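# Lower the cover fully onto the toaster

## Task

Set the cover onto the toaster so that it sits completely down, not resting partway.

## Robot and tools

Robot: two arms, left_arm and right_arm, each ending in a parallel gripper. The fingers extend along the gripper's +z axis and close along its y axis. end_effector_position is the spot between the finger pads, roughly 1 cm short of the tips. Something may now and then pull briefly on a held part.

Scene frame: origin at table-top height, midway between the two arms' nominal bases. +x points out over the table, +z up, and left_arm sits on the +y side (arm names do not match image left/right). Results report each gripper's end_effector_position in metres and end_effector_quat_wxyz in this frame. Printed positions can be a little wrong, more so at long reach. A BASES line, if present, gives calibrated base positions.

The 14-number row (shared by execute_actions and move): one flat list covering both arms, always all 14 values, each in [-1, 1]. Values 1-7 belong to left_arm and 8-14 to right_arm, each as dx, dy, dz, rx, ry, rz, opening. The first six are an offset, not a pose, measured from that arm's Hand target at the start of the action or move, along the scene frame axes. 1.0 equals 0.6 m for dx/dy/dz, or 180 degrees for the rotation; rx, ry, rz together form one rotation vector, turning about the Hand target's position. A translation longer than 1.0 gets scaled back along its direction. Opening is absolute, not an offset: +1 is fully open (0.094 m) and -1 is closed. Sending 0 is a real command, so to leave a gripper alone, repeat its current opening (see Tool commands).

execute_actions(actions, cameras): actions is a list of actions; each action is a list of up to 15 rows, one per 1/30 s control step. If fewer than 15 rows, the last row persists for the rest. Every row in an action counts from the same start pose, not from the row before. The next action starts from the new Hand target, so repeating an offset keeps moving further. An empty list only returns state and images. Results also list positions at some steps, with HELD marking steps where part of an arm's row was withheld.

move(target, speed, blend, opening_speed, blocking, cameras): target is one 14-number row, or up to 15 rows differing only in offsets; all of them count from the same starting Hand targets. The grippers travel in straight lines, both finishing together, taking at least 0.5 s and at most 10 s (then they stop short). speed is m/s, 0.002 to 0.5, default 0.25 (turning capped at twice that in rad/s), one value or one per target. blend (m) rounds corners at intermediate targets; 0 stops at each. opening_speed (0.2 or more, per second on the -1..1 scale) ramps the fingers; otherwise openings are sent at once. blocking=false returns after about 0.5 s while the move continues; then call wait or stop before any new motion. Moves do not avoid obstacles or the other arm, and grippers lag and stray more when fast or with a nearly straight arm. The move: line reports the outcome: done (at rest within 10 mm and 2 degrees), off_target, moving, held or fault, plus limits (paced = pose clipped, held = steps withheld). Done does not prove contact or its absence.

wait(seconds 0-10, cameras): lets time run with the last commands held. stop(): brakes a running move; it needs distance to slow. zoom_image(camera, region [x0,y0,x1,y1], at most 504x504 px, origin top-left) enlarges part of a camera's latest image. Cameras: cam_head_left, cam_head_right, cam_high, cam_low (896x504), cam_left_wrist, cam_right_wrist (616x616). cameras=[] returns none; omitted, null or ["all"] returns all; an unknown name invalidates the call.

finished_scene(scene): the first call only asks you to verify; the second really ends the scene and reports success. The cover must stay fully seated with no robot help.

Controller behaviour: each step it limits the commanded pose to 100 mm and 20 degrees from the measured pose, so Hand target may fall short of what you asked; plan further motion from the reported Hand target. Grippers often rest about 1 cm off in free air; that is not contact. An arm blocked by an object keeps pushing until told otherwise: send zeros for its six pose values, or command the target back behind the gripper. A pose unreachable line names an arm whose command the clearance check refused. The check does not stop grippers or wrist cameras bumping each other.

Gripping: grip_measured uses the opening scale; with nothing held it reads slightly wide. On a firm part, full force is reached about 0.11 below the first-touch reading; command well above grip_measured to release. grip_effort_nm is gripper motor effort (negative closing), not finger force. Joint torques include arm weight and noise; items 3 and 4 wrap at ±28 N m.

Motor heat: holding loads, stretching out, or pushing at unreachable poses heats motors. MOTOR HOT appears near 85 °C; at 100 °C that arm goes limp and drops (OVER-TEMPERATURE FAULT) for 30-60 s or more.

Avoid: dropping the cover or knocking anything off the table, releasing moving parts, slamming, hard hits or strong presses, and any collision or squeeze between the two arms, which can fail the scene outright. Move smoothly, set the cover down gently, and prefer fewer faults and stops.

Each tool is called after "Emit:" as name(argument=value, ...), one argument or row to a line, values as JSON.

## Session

Emit:
execute_actions(
  actions=[],
)

Scene clock: 0.00 s.
left_arm: end_effector_position=(+0.8187, +0.4017, +0.3455) grip_measured=+1.000 grip_effort_nm=n/a end_effector_quat_wxyz=(+0.461, -0.430, +0.774, -0.063) | right_arm: end_effector_position=(+0.1981, -0.4657, +0.2507) grip_measured=+1.000 grip_effort_nm=n/a end_effector_quat_wxyz=(-0.002, +0.125, +0.992, +0.026)
Joint positions: left_arm=[0.121 2.185 2.374 -0.807 -0.201 -0.783 0.094] | right_arm=[-0.96 1.164 1.053 -1.499 -0.034 -0.672 0.094]
Joint velocities: left_arm=[-0.015 -0.005 -0.012 -0.002 0.037 -0.051 0] | right_arm=[-0.015 -0.015 -0.002 -0.022 0.007 -0.066 0]
Joint torques (N m): no reading
Heat: left arm: hottest shoulder 30 °C; right arm: hottest shoulder 31 °C.
Hand target: left_arm +0.8194, +0.4018, +0.3706; +0.478, -0.427, +0.764, -0.070 | right_arm +0.2019, -0.4708, +0.2586; +0.006, +0.125, +0.992, +0.018
Tool commands: left_gripper/opening=+1.0 right_gripper/opening=+1.0

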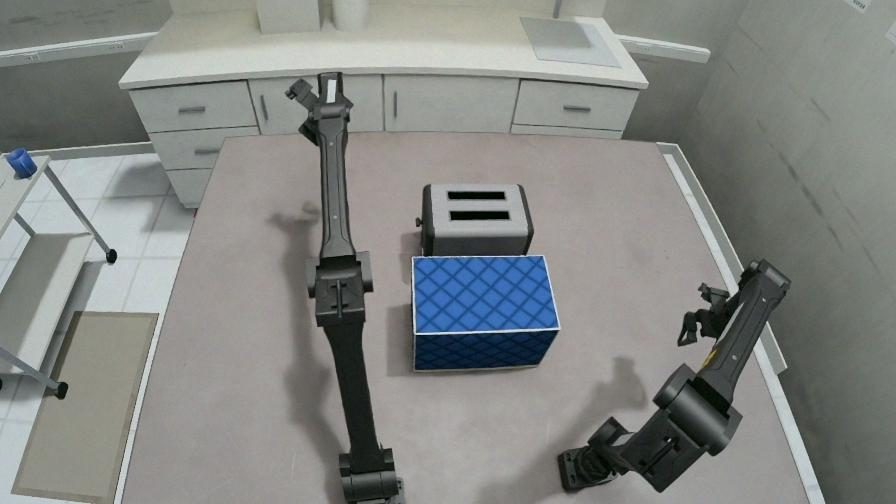

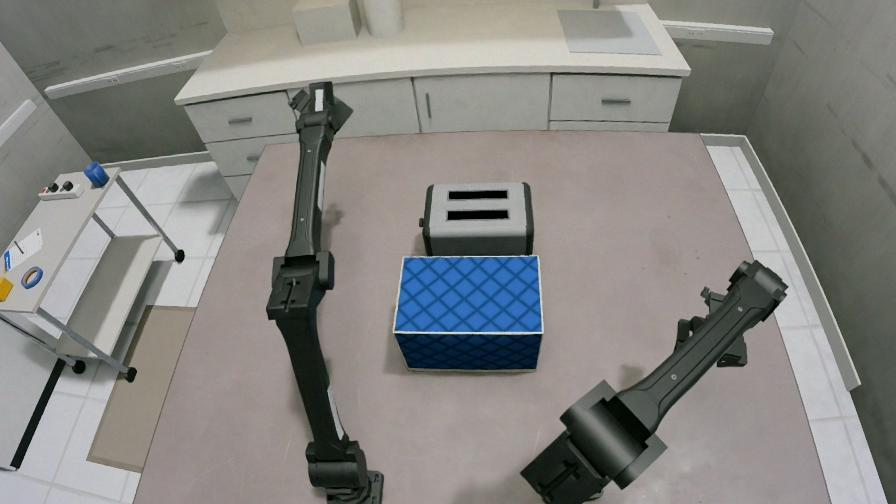

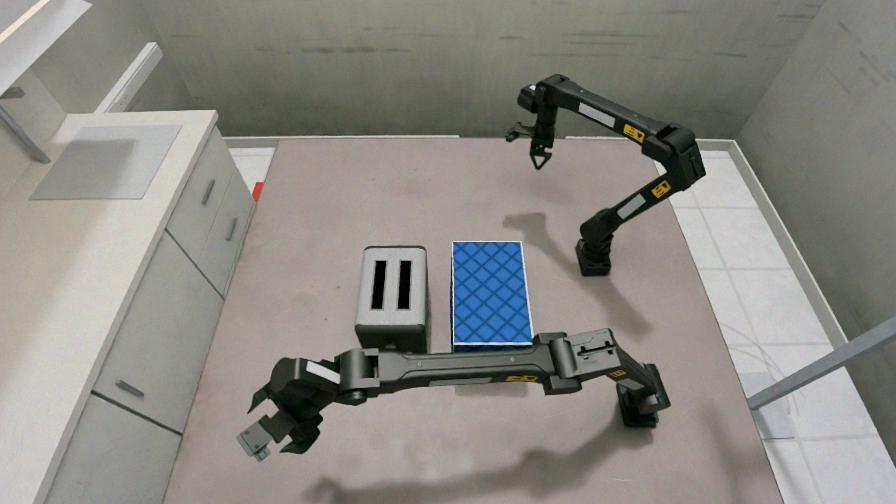

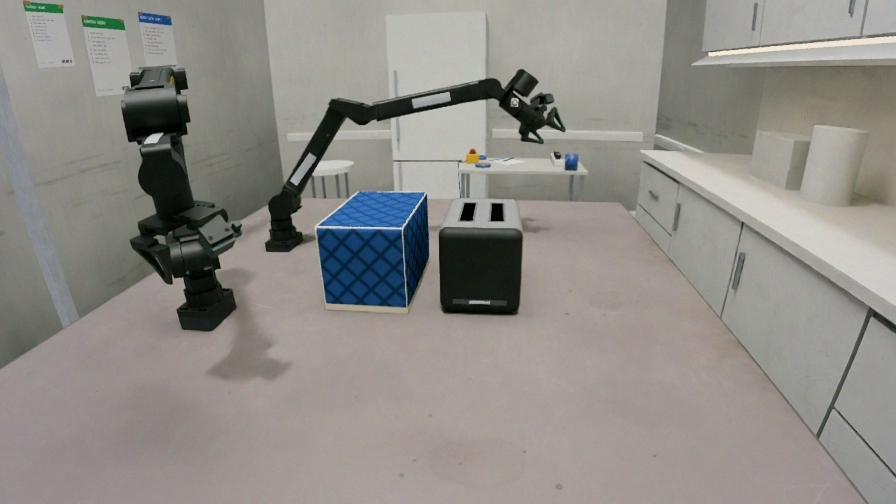

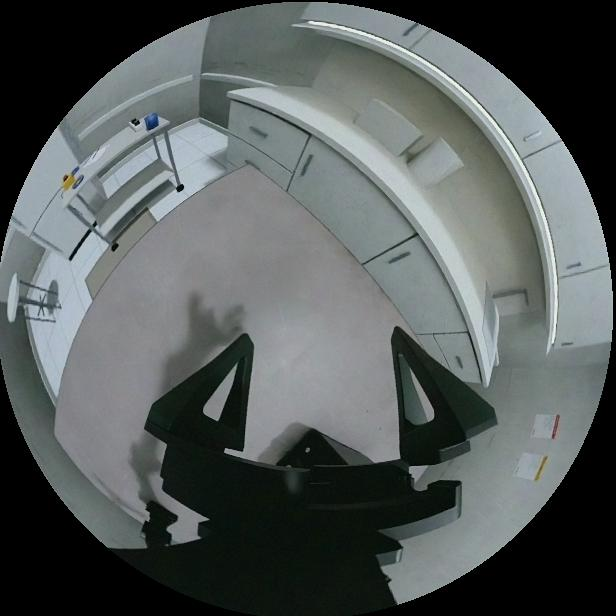

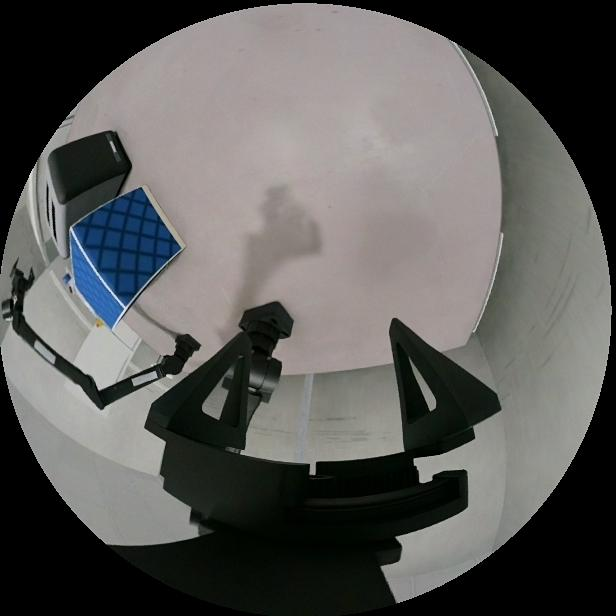

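Emit:
move(
  target=[-0.724,-0.253,-0.118,0.0283,0.1588,-0.2953,1,0.305,0.368,0.07,0.063,-0.133,0.061,1],
)

Scene clock: 21.20 s.
left_arm: end_effector_position=(+0.3878, +0.2552, +0.2888) grip_measured=+1.000 grip_effort_nm=0.002 end_effector_quat_wxyz=(+0.210, -0.046, +0.967, -0.136) | right_arm: end_effector_position=(+0.3781, -0.2508, +0.2957) grip_measured=+1.000 grip_effort_nm=-0.007 end_effector_quat_wxyz=(+0.190, +0.026, +0.970, +0.151)
Joint positions: left_arm=[0.104 1.191 1.154 -1.114 0.293 -0.048 0.094] | right_arm=[-0.272 1.089 1.053 -1.207 -0.371 -0.12 0.094]
Joint velocities: left_arm=[0.005 0.005 -0.007 -0.007 0.022 -0.007 0] | right_arm=[-0.015 0.015 -0.002 -0.017 -0.051 0.007 0]
Joint torques (N m): left_arm=[-1.2 -11.58 7.99 0.38 0.3 0.17] | right_arm=[-0.03 -5.25 11.37 1.01 -0.21 0.25]
Heat: left arm: hottest shoulder 34 °C; right arm: hottest shoulder 31 °C.
Hand target: left_arm +0.3839, +0.2480, +0.2975; +0.216, -0.032, +0.966, -0.138 | right_arm +0.3853, -0.2483, +0.3053; +0.202, +0.025, +0.968, +0.150
Off the commanded pose: left_arm 0.012 m, 2 deg | right_arm 0.008 m, 1 deg.
move: off_target (left_arm)

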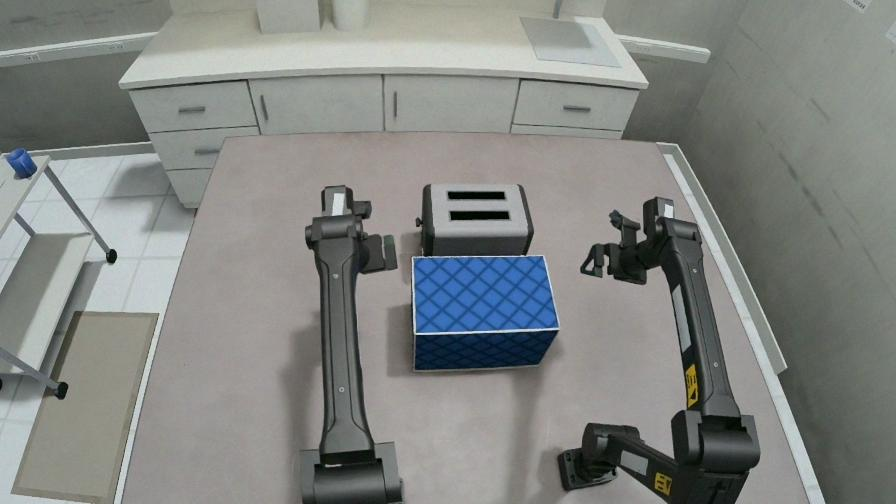

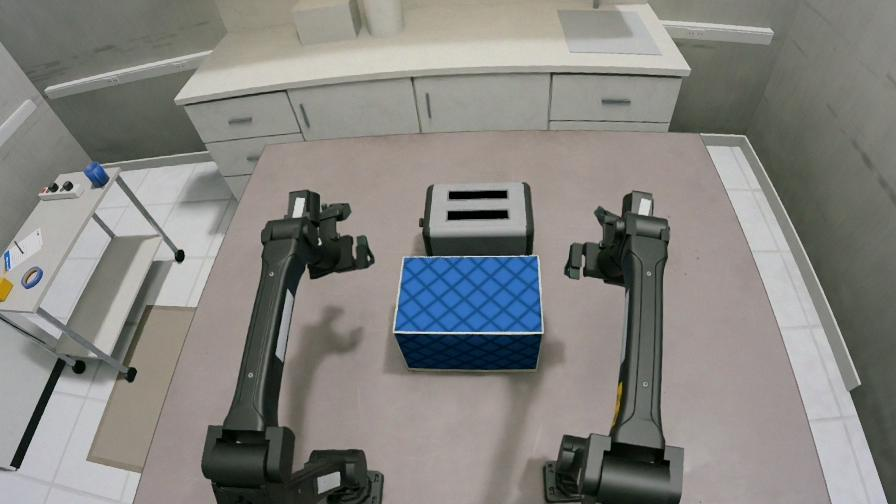

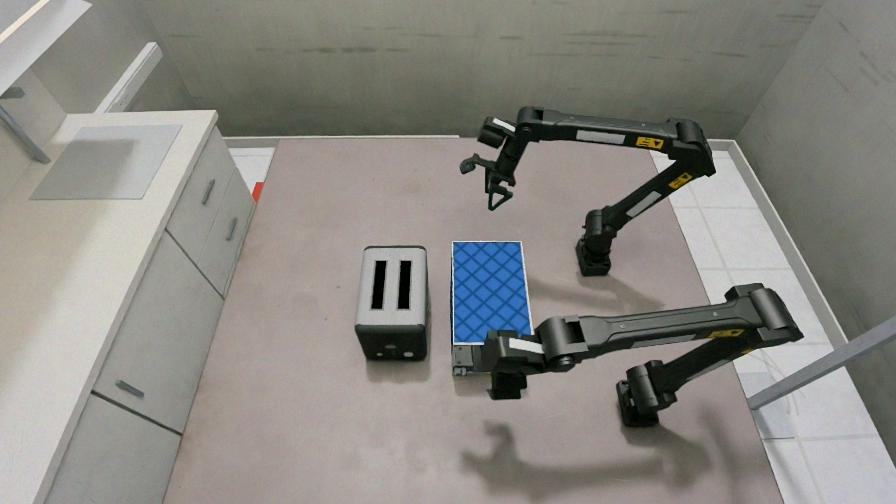

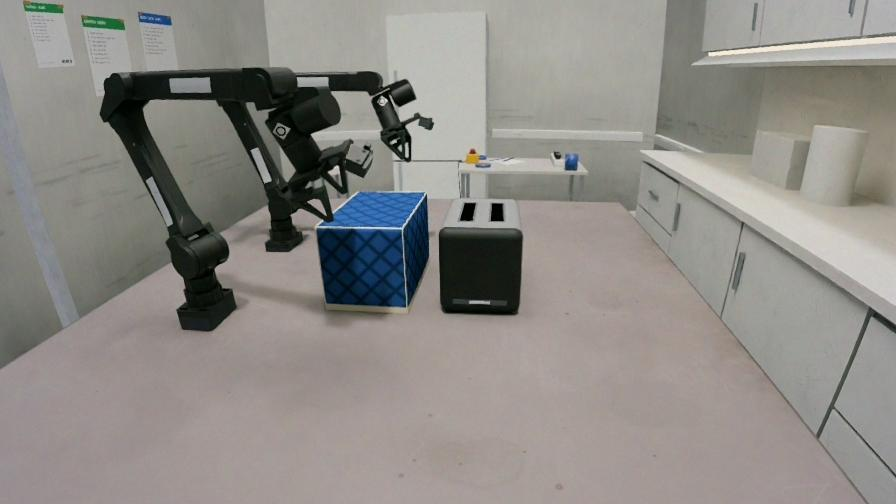

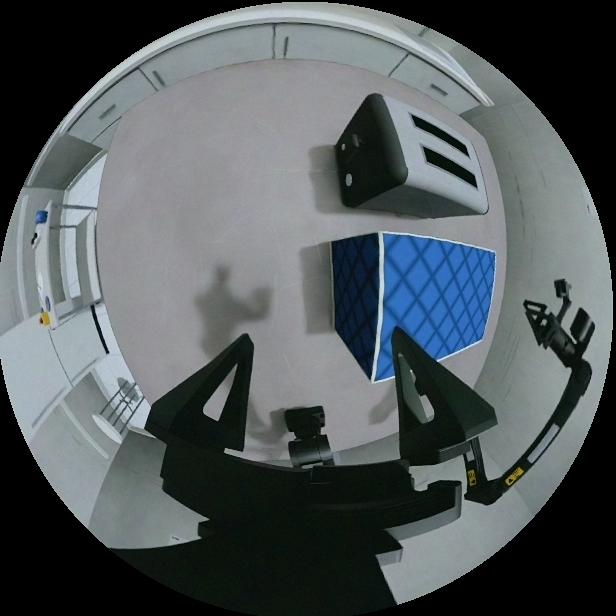

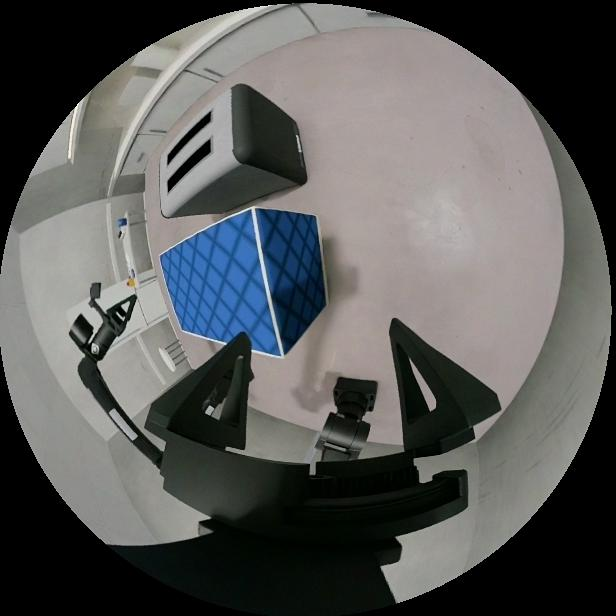

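Emit:
move(
  target=[0,-0.153,-0.03,0,0,0,1,0,0.147,-0.04,0,0,0,1],
)

Emit:
zoom_image(
  camera="cam_head_right",
  region=[340, 180, 600, 400],
)

Emit:
zoom_image(
  camera="cam_head_left",
  region=[340, 180, 600, 400],
)

Scene clock: 26.27 s.
left_arm: end_effector_position=(+0.3808, +0.1627, +0.2680) grip_measured=+1.000 grip_effort_nm=0.007 end_effector_quat_wxyz=(+0.199, -0.034, +0.970, -0.134) | right_arm: end_effector_position=(+0.3878, -0.1627, +0.2809) grip_measured=+1.000 grip_effort_nm=-0.012 end_effector_quat_wxyz=(+0.196, +0.024, +0.968, +0.153)
Joint positions: left_arm=[-0.156 1.186 1.098 -1.032 0.185 -0.264 0.094] | right_arm=[0.01 1.071 0.992 -1.064 -0.272 0.157 0.094]
Joint velocities: left_arm=[0.005 -0.005 0.007 -0.012 -0.007 0.095 0] | right_arm=[-0.015 -0.005 -0.017 0.012 0.022 0.037 0]
Joint torques (N m): left_arm=[-0.85 -10.93 8.12 1.17 -0.05 -0.03] | right_arm=[0.03 -6.3 8.72 1.17 0.06 0.26]
Heat: left arm: hottest shoulder 33 °C; right arm: hottest shoulder 31 °C.
Hand target: left_arm +0.3830, +0.1572, +0.2775; +0.215, -0.032, +0.966, -0.138 | right_arm +0.3847, -0.1592, +0.2823; +0.202, +0.026, +0.967, +0.154
Off the commanded pose: left_arm 0.014 m, 2 deg | right_arm 0.004 m, 1 deg.
move: off_target (left_arm)

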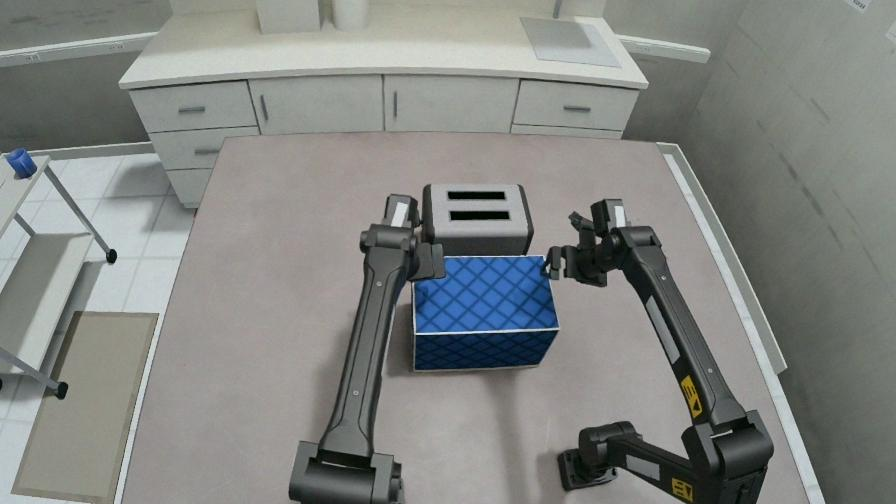

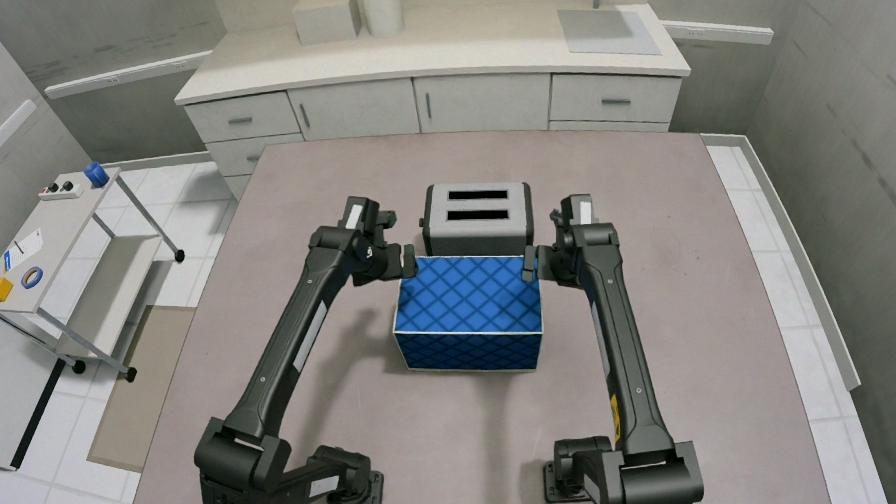

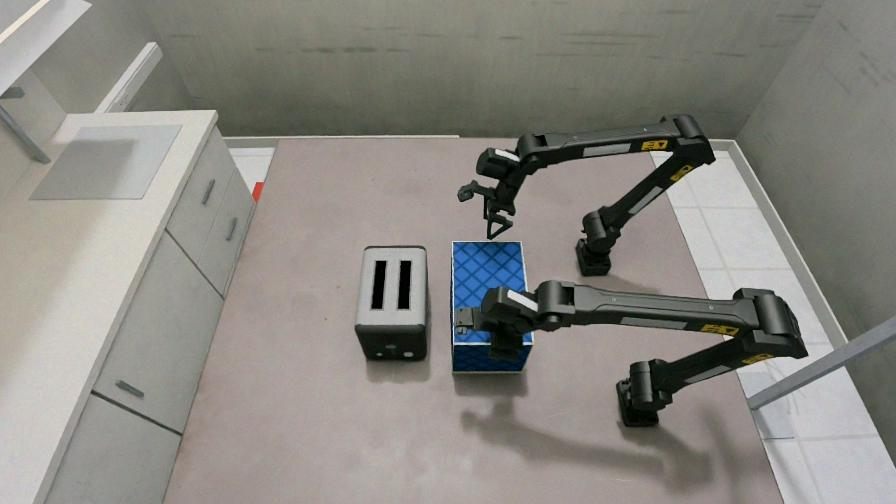

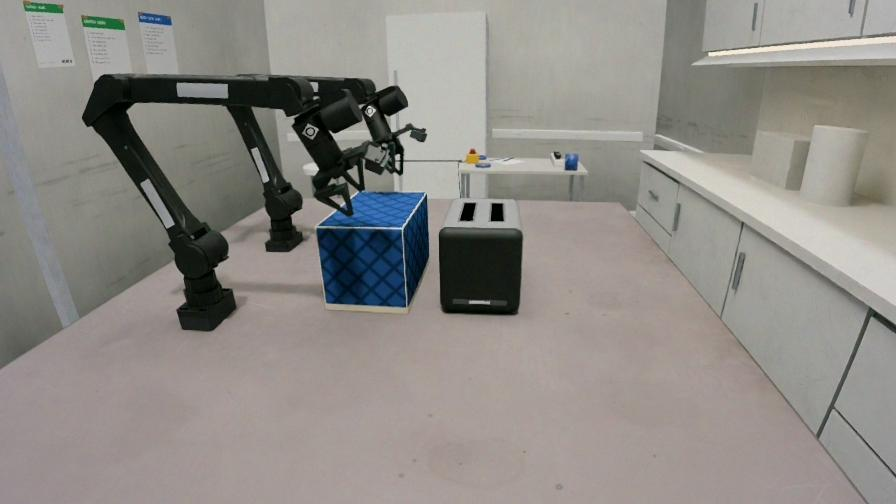

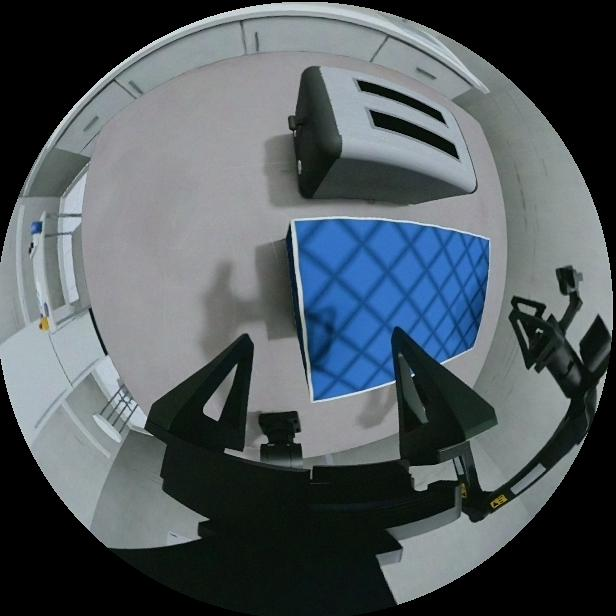

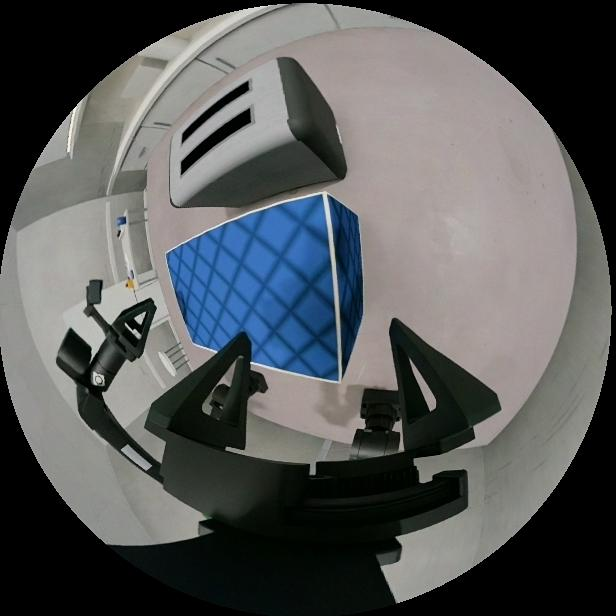

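Scaled by 1.938.

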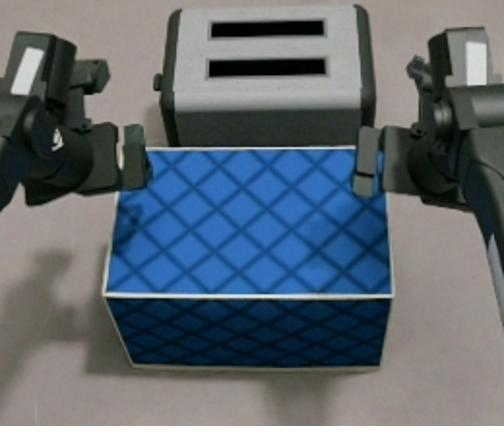

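Scaled by 1.938.

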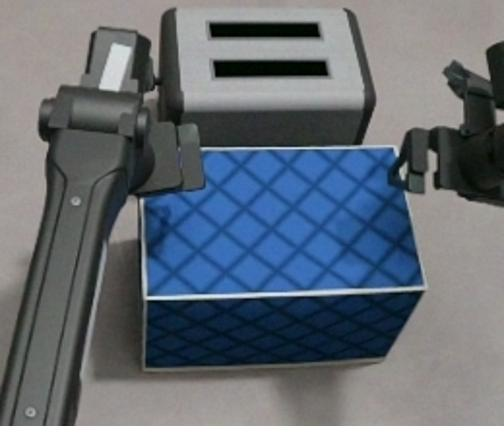

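Emit:
move(
  target=[-0.01,0,-0.085,0,0,0,1,-0.013,0,-0.1,0,0,0,1],
  speed=0.12,
)

Emit:
zoom_image(
  camera="cam_low",
  region=[290, 150, 450, 330],
)

Scene clock: 31.27 s.
left_arm: end_effector_position=(+0.3741, +0.1637, +0.2189) grip_measured=+1.000 grip_effort_nm=-0.002 end_effector_quat_wxyz=(+0.201, -0.034, +0.970, -0.134) | right_arm: end_effector_position=(+0.3782, -0.1627, +0.2227) grip_measured=+1.000 grip_effort_nm=0.002 end_effector_quat_wxyz=(+0.198, +0.024, +0.968, +0.153)
Joint positions: left_arm=[-0.156 1.186 0.967 -0.896 0.185 -0.265 0.094] | right_arm=[0.012 1.067 0.834 -0.904 -0.271 0.159 0.094]
Joint velocities: left_arm=[-0.015 0.005 -0.007 -0.012 -0.022 0.037 0] | right_arm=[-0.005 0.005 -0.002 -0.007 -0.022 -0.007 0]
Joint torques (N m): left_arm=[-1.03 -10.11 7.91 1.25 -0.05 -0.02] | right_arm=[-0.15 -5.48 8.53 1.2 0.06 0.25]
Heat: left arm: hottest shoulder 33 °C; right arm: hottest shoulder 31 °C.
Hand target: left_arm +0.3771, +0.1581, +0.2266; +0.215, -0.032, +0.966, -0.138 | right_arm +0.3761, -0.1593, +0.2224; +0.202, +0.026, +0.967, +0.154
Off the commanded pose: left_arm 0.010 m, 2 deg | right_arm 0.004 m, 0 deg.
move: done

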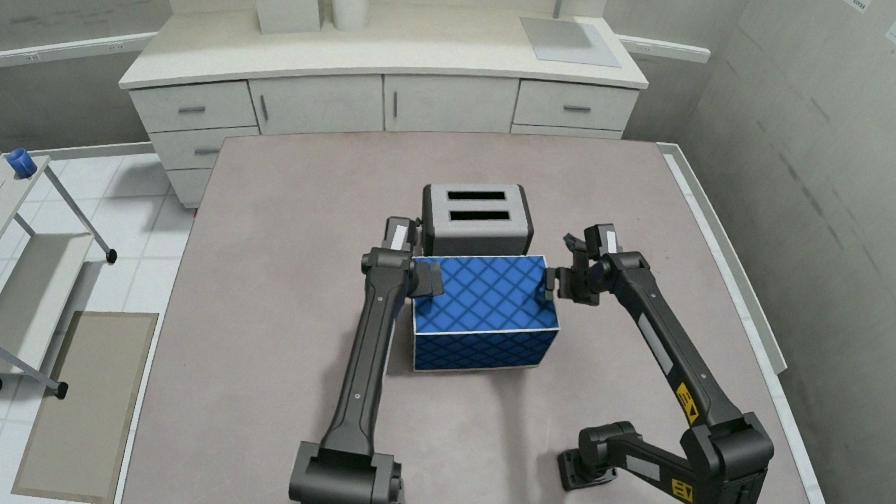

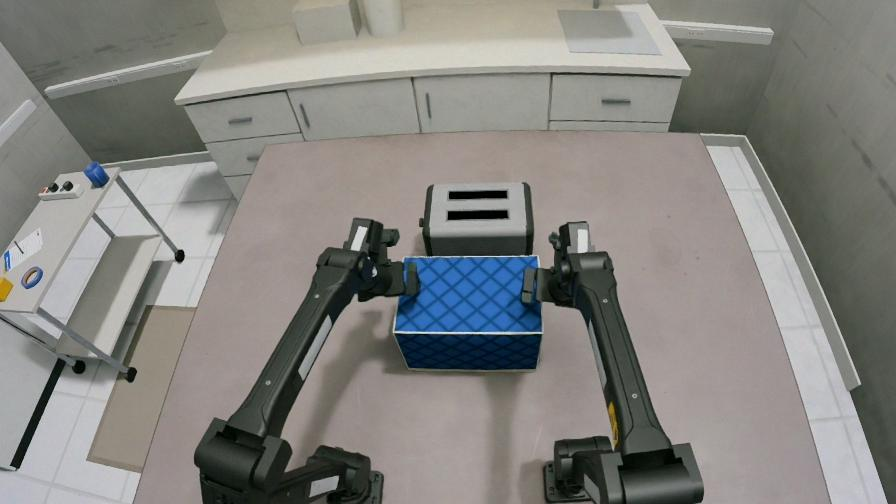

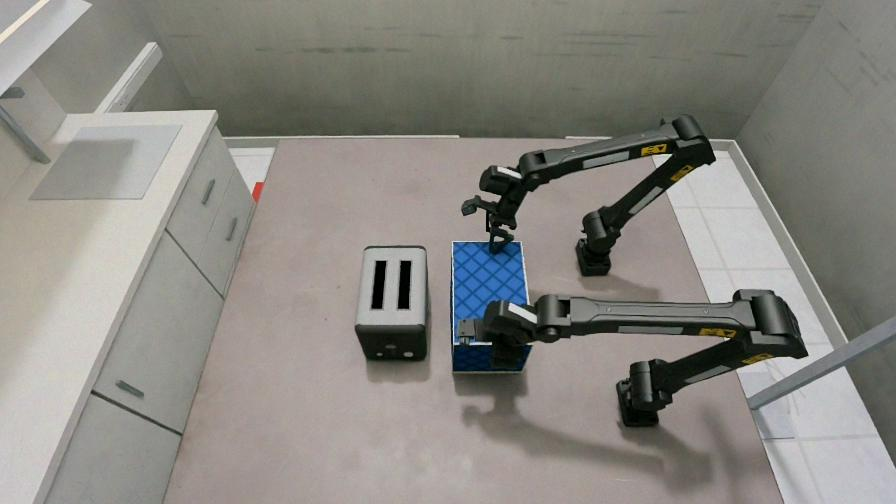

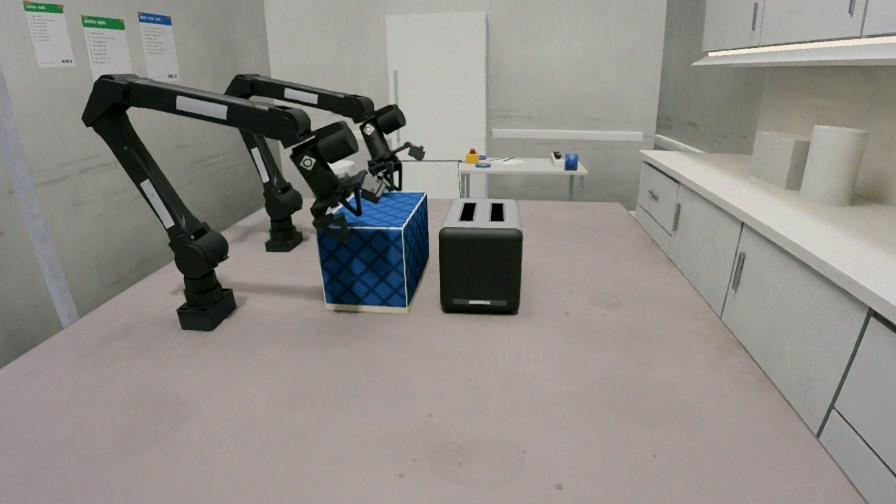

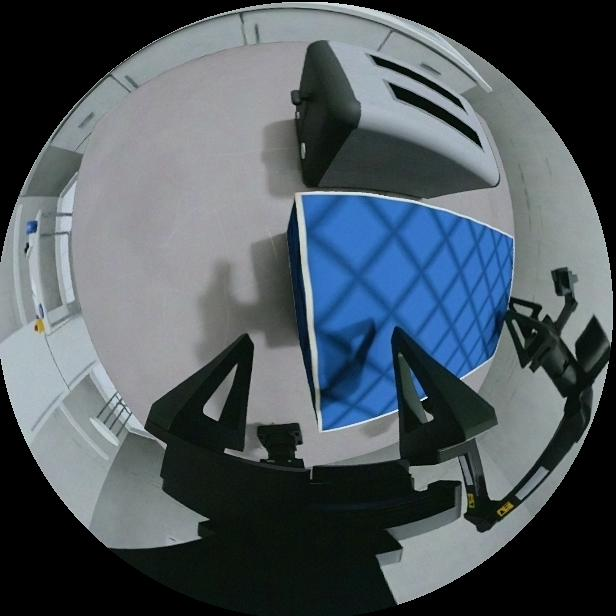

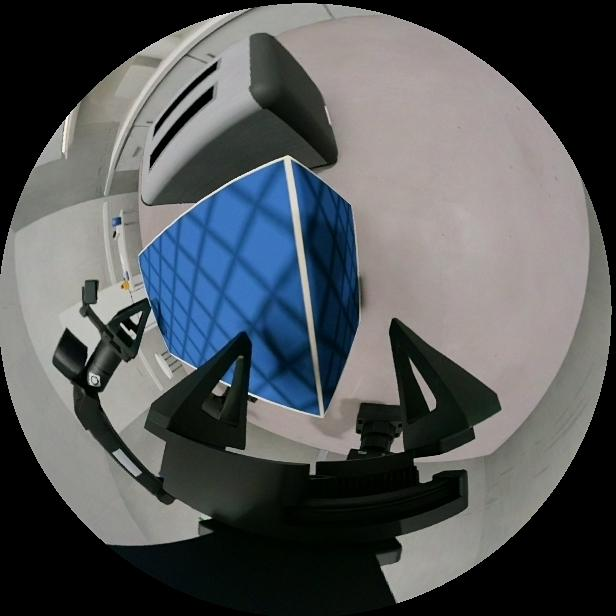

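Scaled by 2.800.

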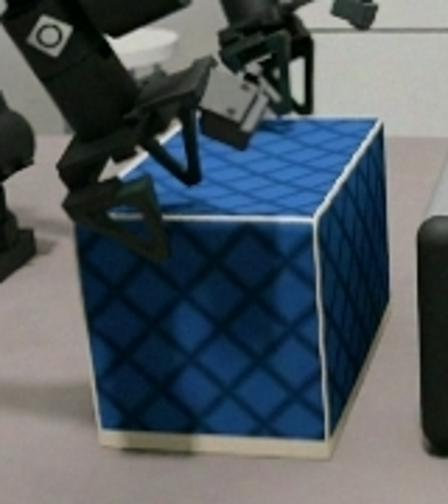

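Emit:
move(
  target=[0.055,0,-0.035,0,0,0,1,0.045,0,-0.038,0,0,0,1],
  speed=0.12,
  cameras=["cam_low","cam_high"],
)

Emit:
zoom_image(
  camera="cam_low",
  region=[290, 150, 450, 330],
)

Emit:
zoom_image(
  camera="cam_high",
  region=[430, 220, 560, 390],
)

Scene clock: 40.27 s.
left_arm: end_effector_position=(+0.3941, +0.1608, +0.1935) grip_measured=+1.000 grip_effort_nm=0.007 end_effector_quat_wxyz=(+0.196, -0.035, +0.971, -0.133) | right_arm: end_effector_position=(+0.4015, -0.1616, +0.2067) grip_measured=+1.000 grip_effort_nm=0.002 end_effector_quat_wxyz=(+0.208, +0.023, +0.966, +0.154)
Joint positions: left_arm=[-0.156 1.266 0.967 -0.826 0.185 -0.265 0.094] | right_arm=[0.012 1.137 0.834 -0.813 -0.271 0.159 0.094]
Joint velocities: left_arm=[-0.015 -0.005 -0.012 0.017 0.051 0.037 0] | right_arm=[0.005 -0.024 -0.002 0.002 0.037 0.081 0]
Joint torques (N m): left_arm=[0.21 -9.11 9.85 1.18 0.22 0.11] | right_arm=[-0.38 -4.42 8.9 1.22 -0.01 0.2]
Heat: left arm: hottest elbow 33 °C; right arm: hottest shoulder 31 °C.
Hand target: left_arm +0.4100, +0.1584, +0.2061; +0.215, -0.032, +0.966, -0.138 | right_arm +0.4028, -0.1593, +0.1991; +0.202, +0.026, +0.967, +0.154
Off the commanded pose: left_arm 0.020 m, 2 deg | right_arm 0.008 m, 1 deg.
move: off_target (left_arm)
Images, in order (width x height): cam_high 896x504, cam_low 896x504.

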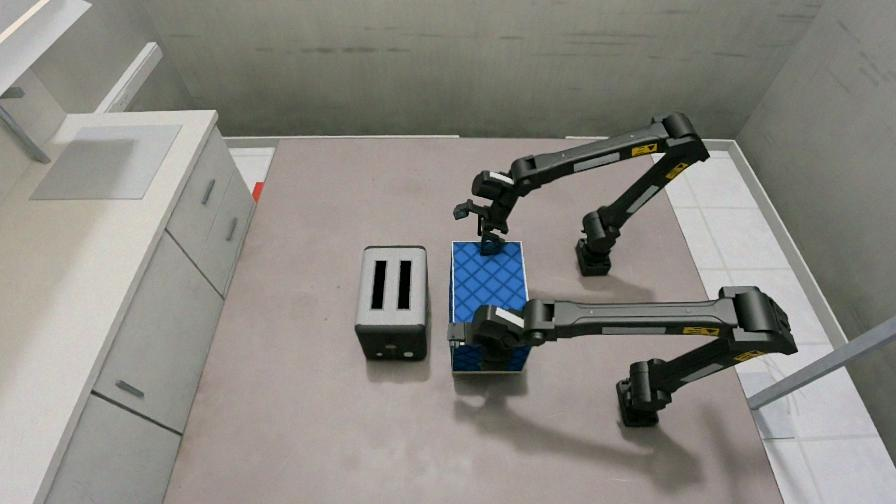

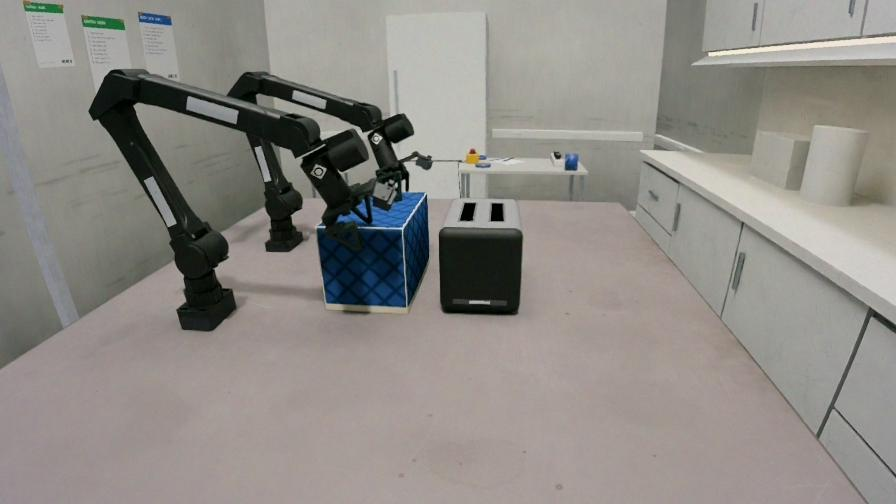

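Scaled by 2.800.

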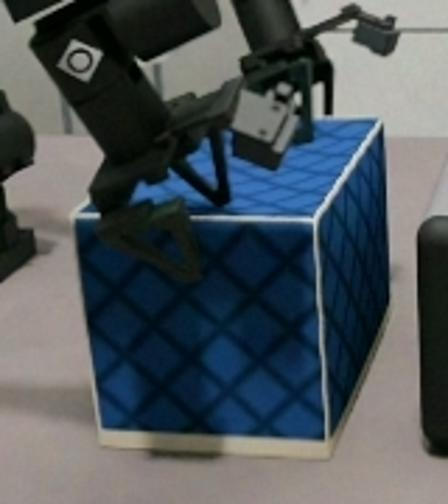

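Scaled by 2.965.

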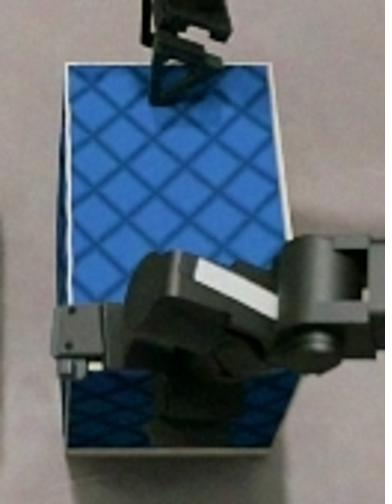

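Emit:
move(
  target=[0,0,0,0,0,0,-1,-0.01,0,-0.012,0,0,0,-1],
  opening_speed=1.5,
)

Scene clock: 44.60 s.
left_arm: end_effector_position=(+0.3939, +0.1522, +0.1952) grip_measured=-0.931 grip_effort_nm=-0.974 end_effector_quat_wxyz=(+0.197, -0.027, +0.969, -0.146) | right_arm: end_effector_position=(+0.3995, -0.1508, +0.2020) grip_measured=-0.944 grip_effort_nm=-0.950 end_effector_quat_wxyz=(+0.210, +0.012, +0.963, +0.166)
Joint positions: left_arm=[-0.166 1.266 0.967 -0.818 0.209 -0.265 0.003] | right_arm=[0.031 1.137 0.816 -0.786 -0.29 0.161 0.003]
Joint velocities: left_arm=[-0.005 0.005 -0.002 -0.012 0.022 0.037 -0.002] | right_arm=[-0.015 -0.005 -0.017 0.002 0.007 0.095 -0.004]
Joint torques (N m): left_arm=[0.97 -9.23 9.89 0.91 -0.71 0.12] | right_arm=[-1.73 -5.19 8.03 0.9 0.74 0.19]
Heat: left arm: hottest elbow 33 °C; right arm: hottest shoulder 31 °C.
Hand target: left_arm +0.4101, +0.1584, +0.2061; +0.215, -0.032, +0.966, -0.138 | right_arm +0.3967, -0.1592, +0.1920; +0.202, +0.026, +0.967, +0.154
Off the commanded pose: left_arm 0.020 m, 2 deg | right_arm 0.013 m, 2 deg.
move: off_target (left_arm, right_arm)

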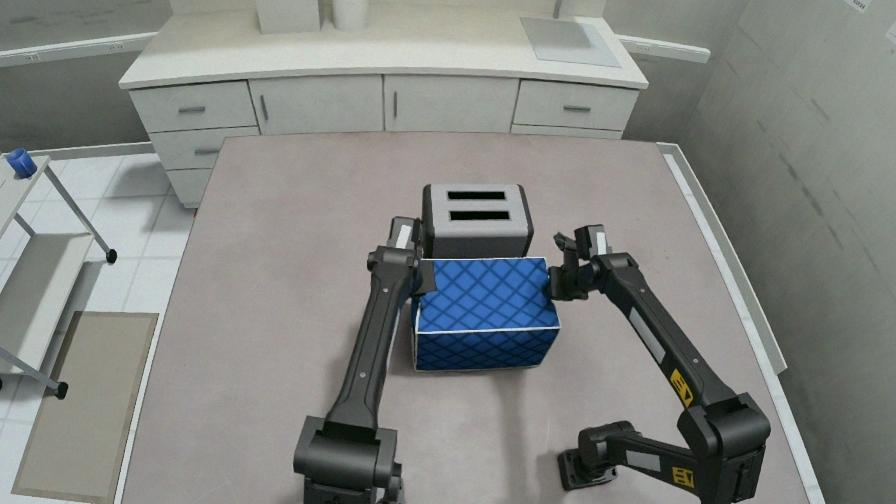

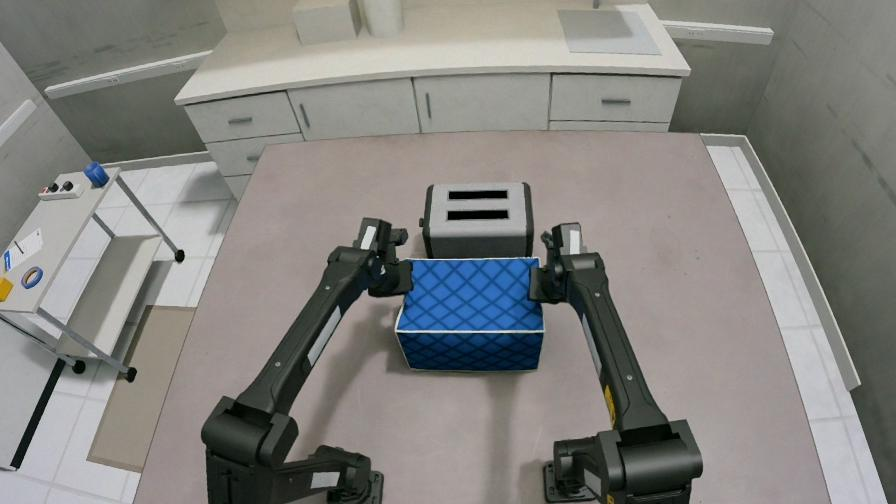

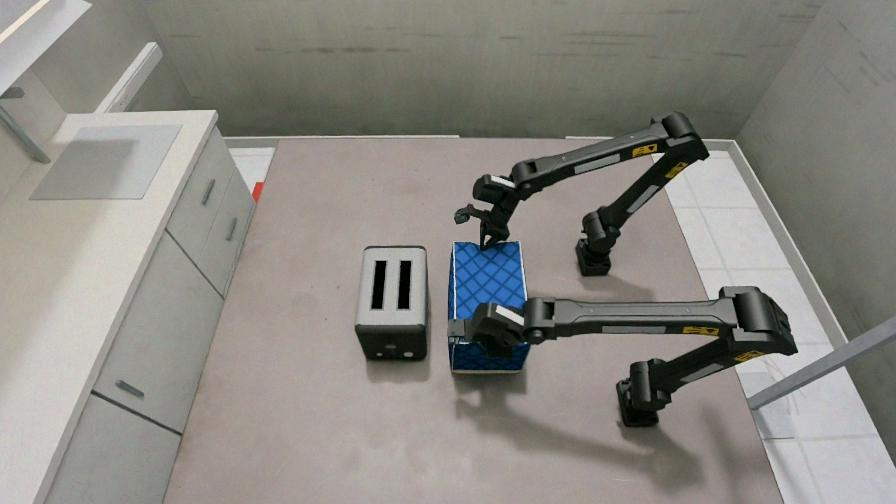

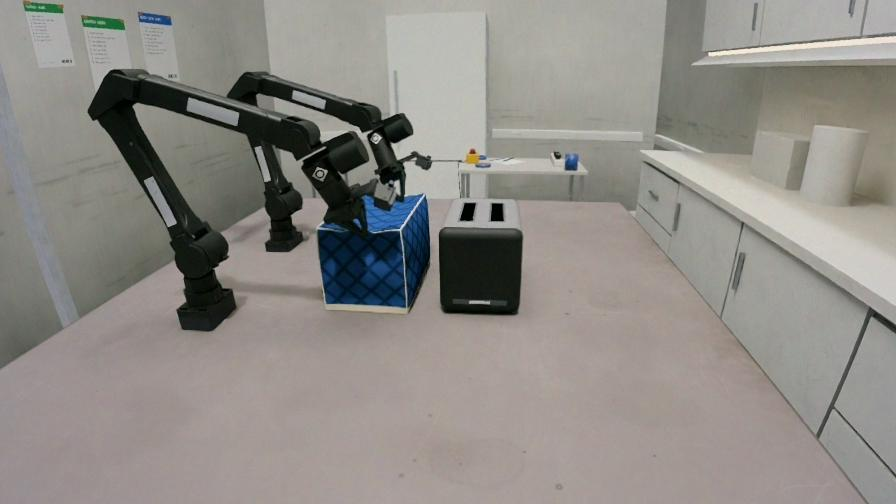

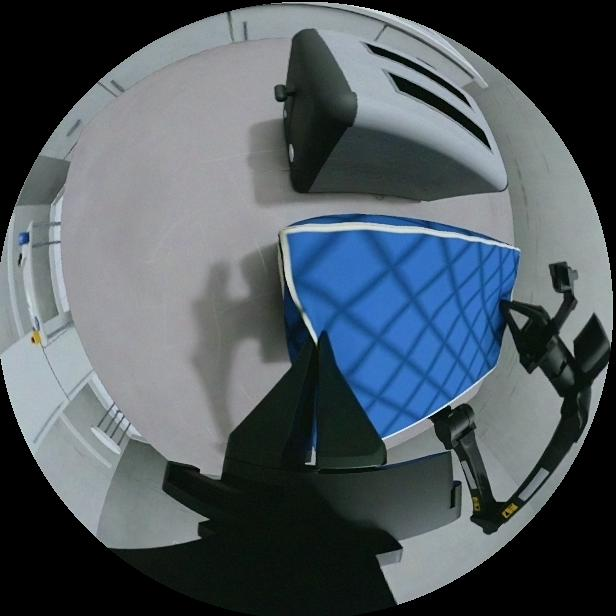

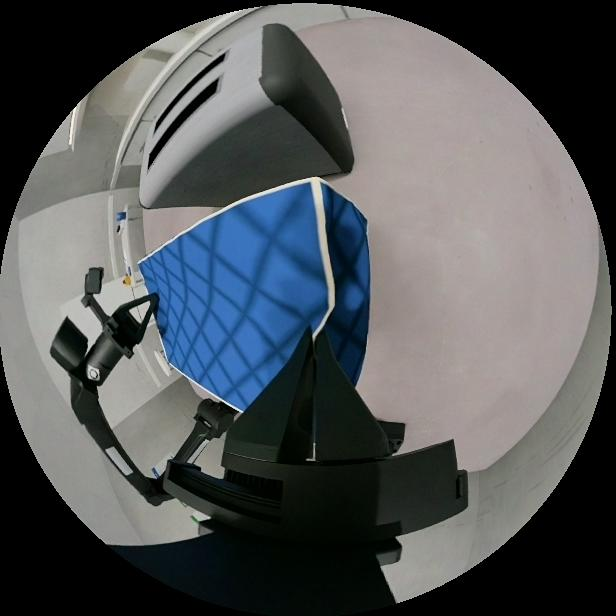

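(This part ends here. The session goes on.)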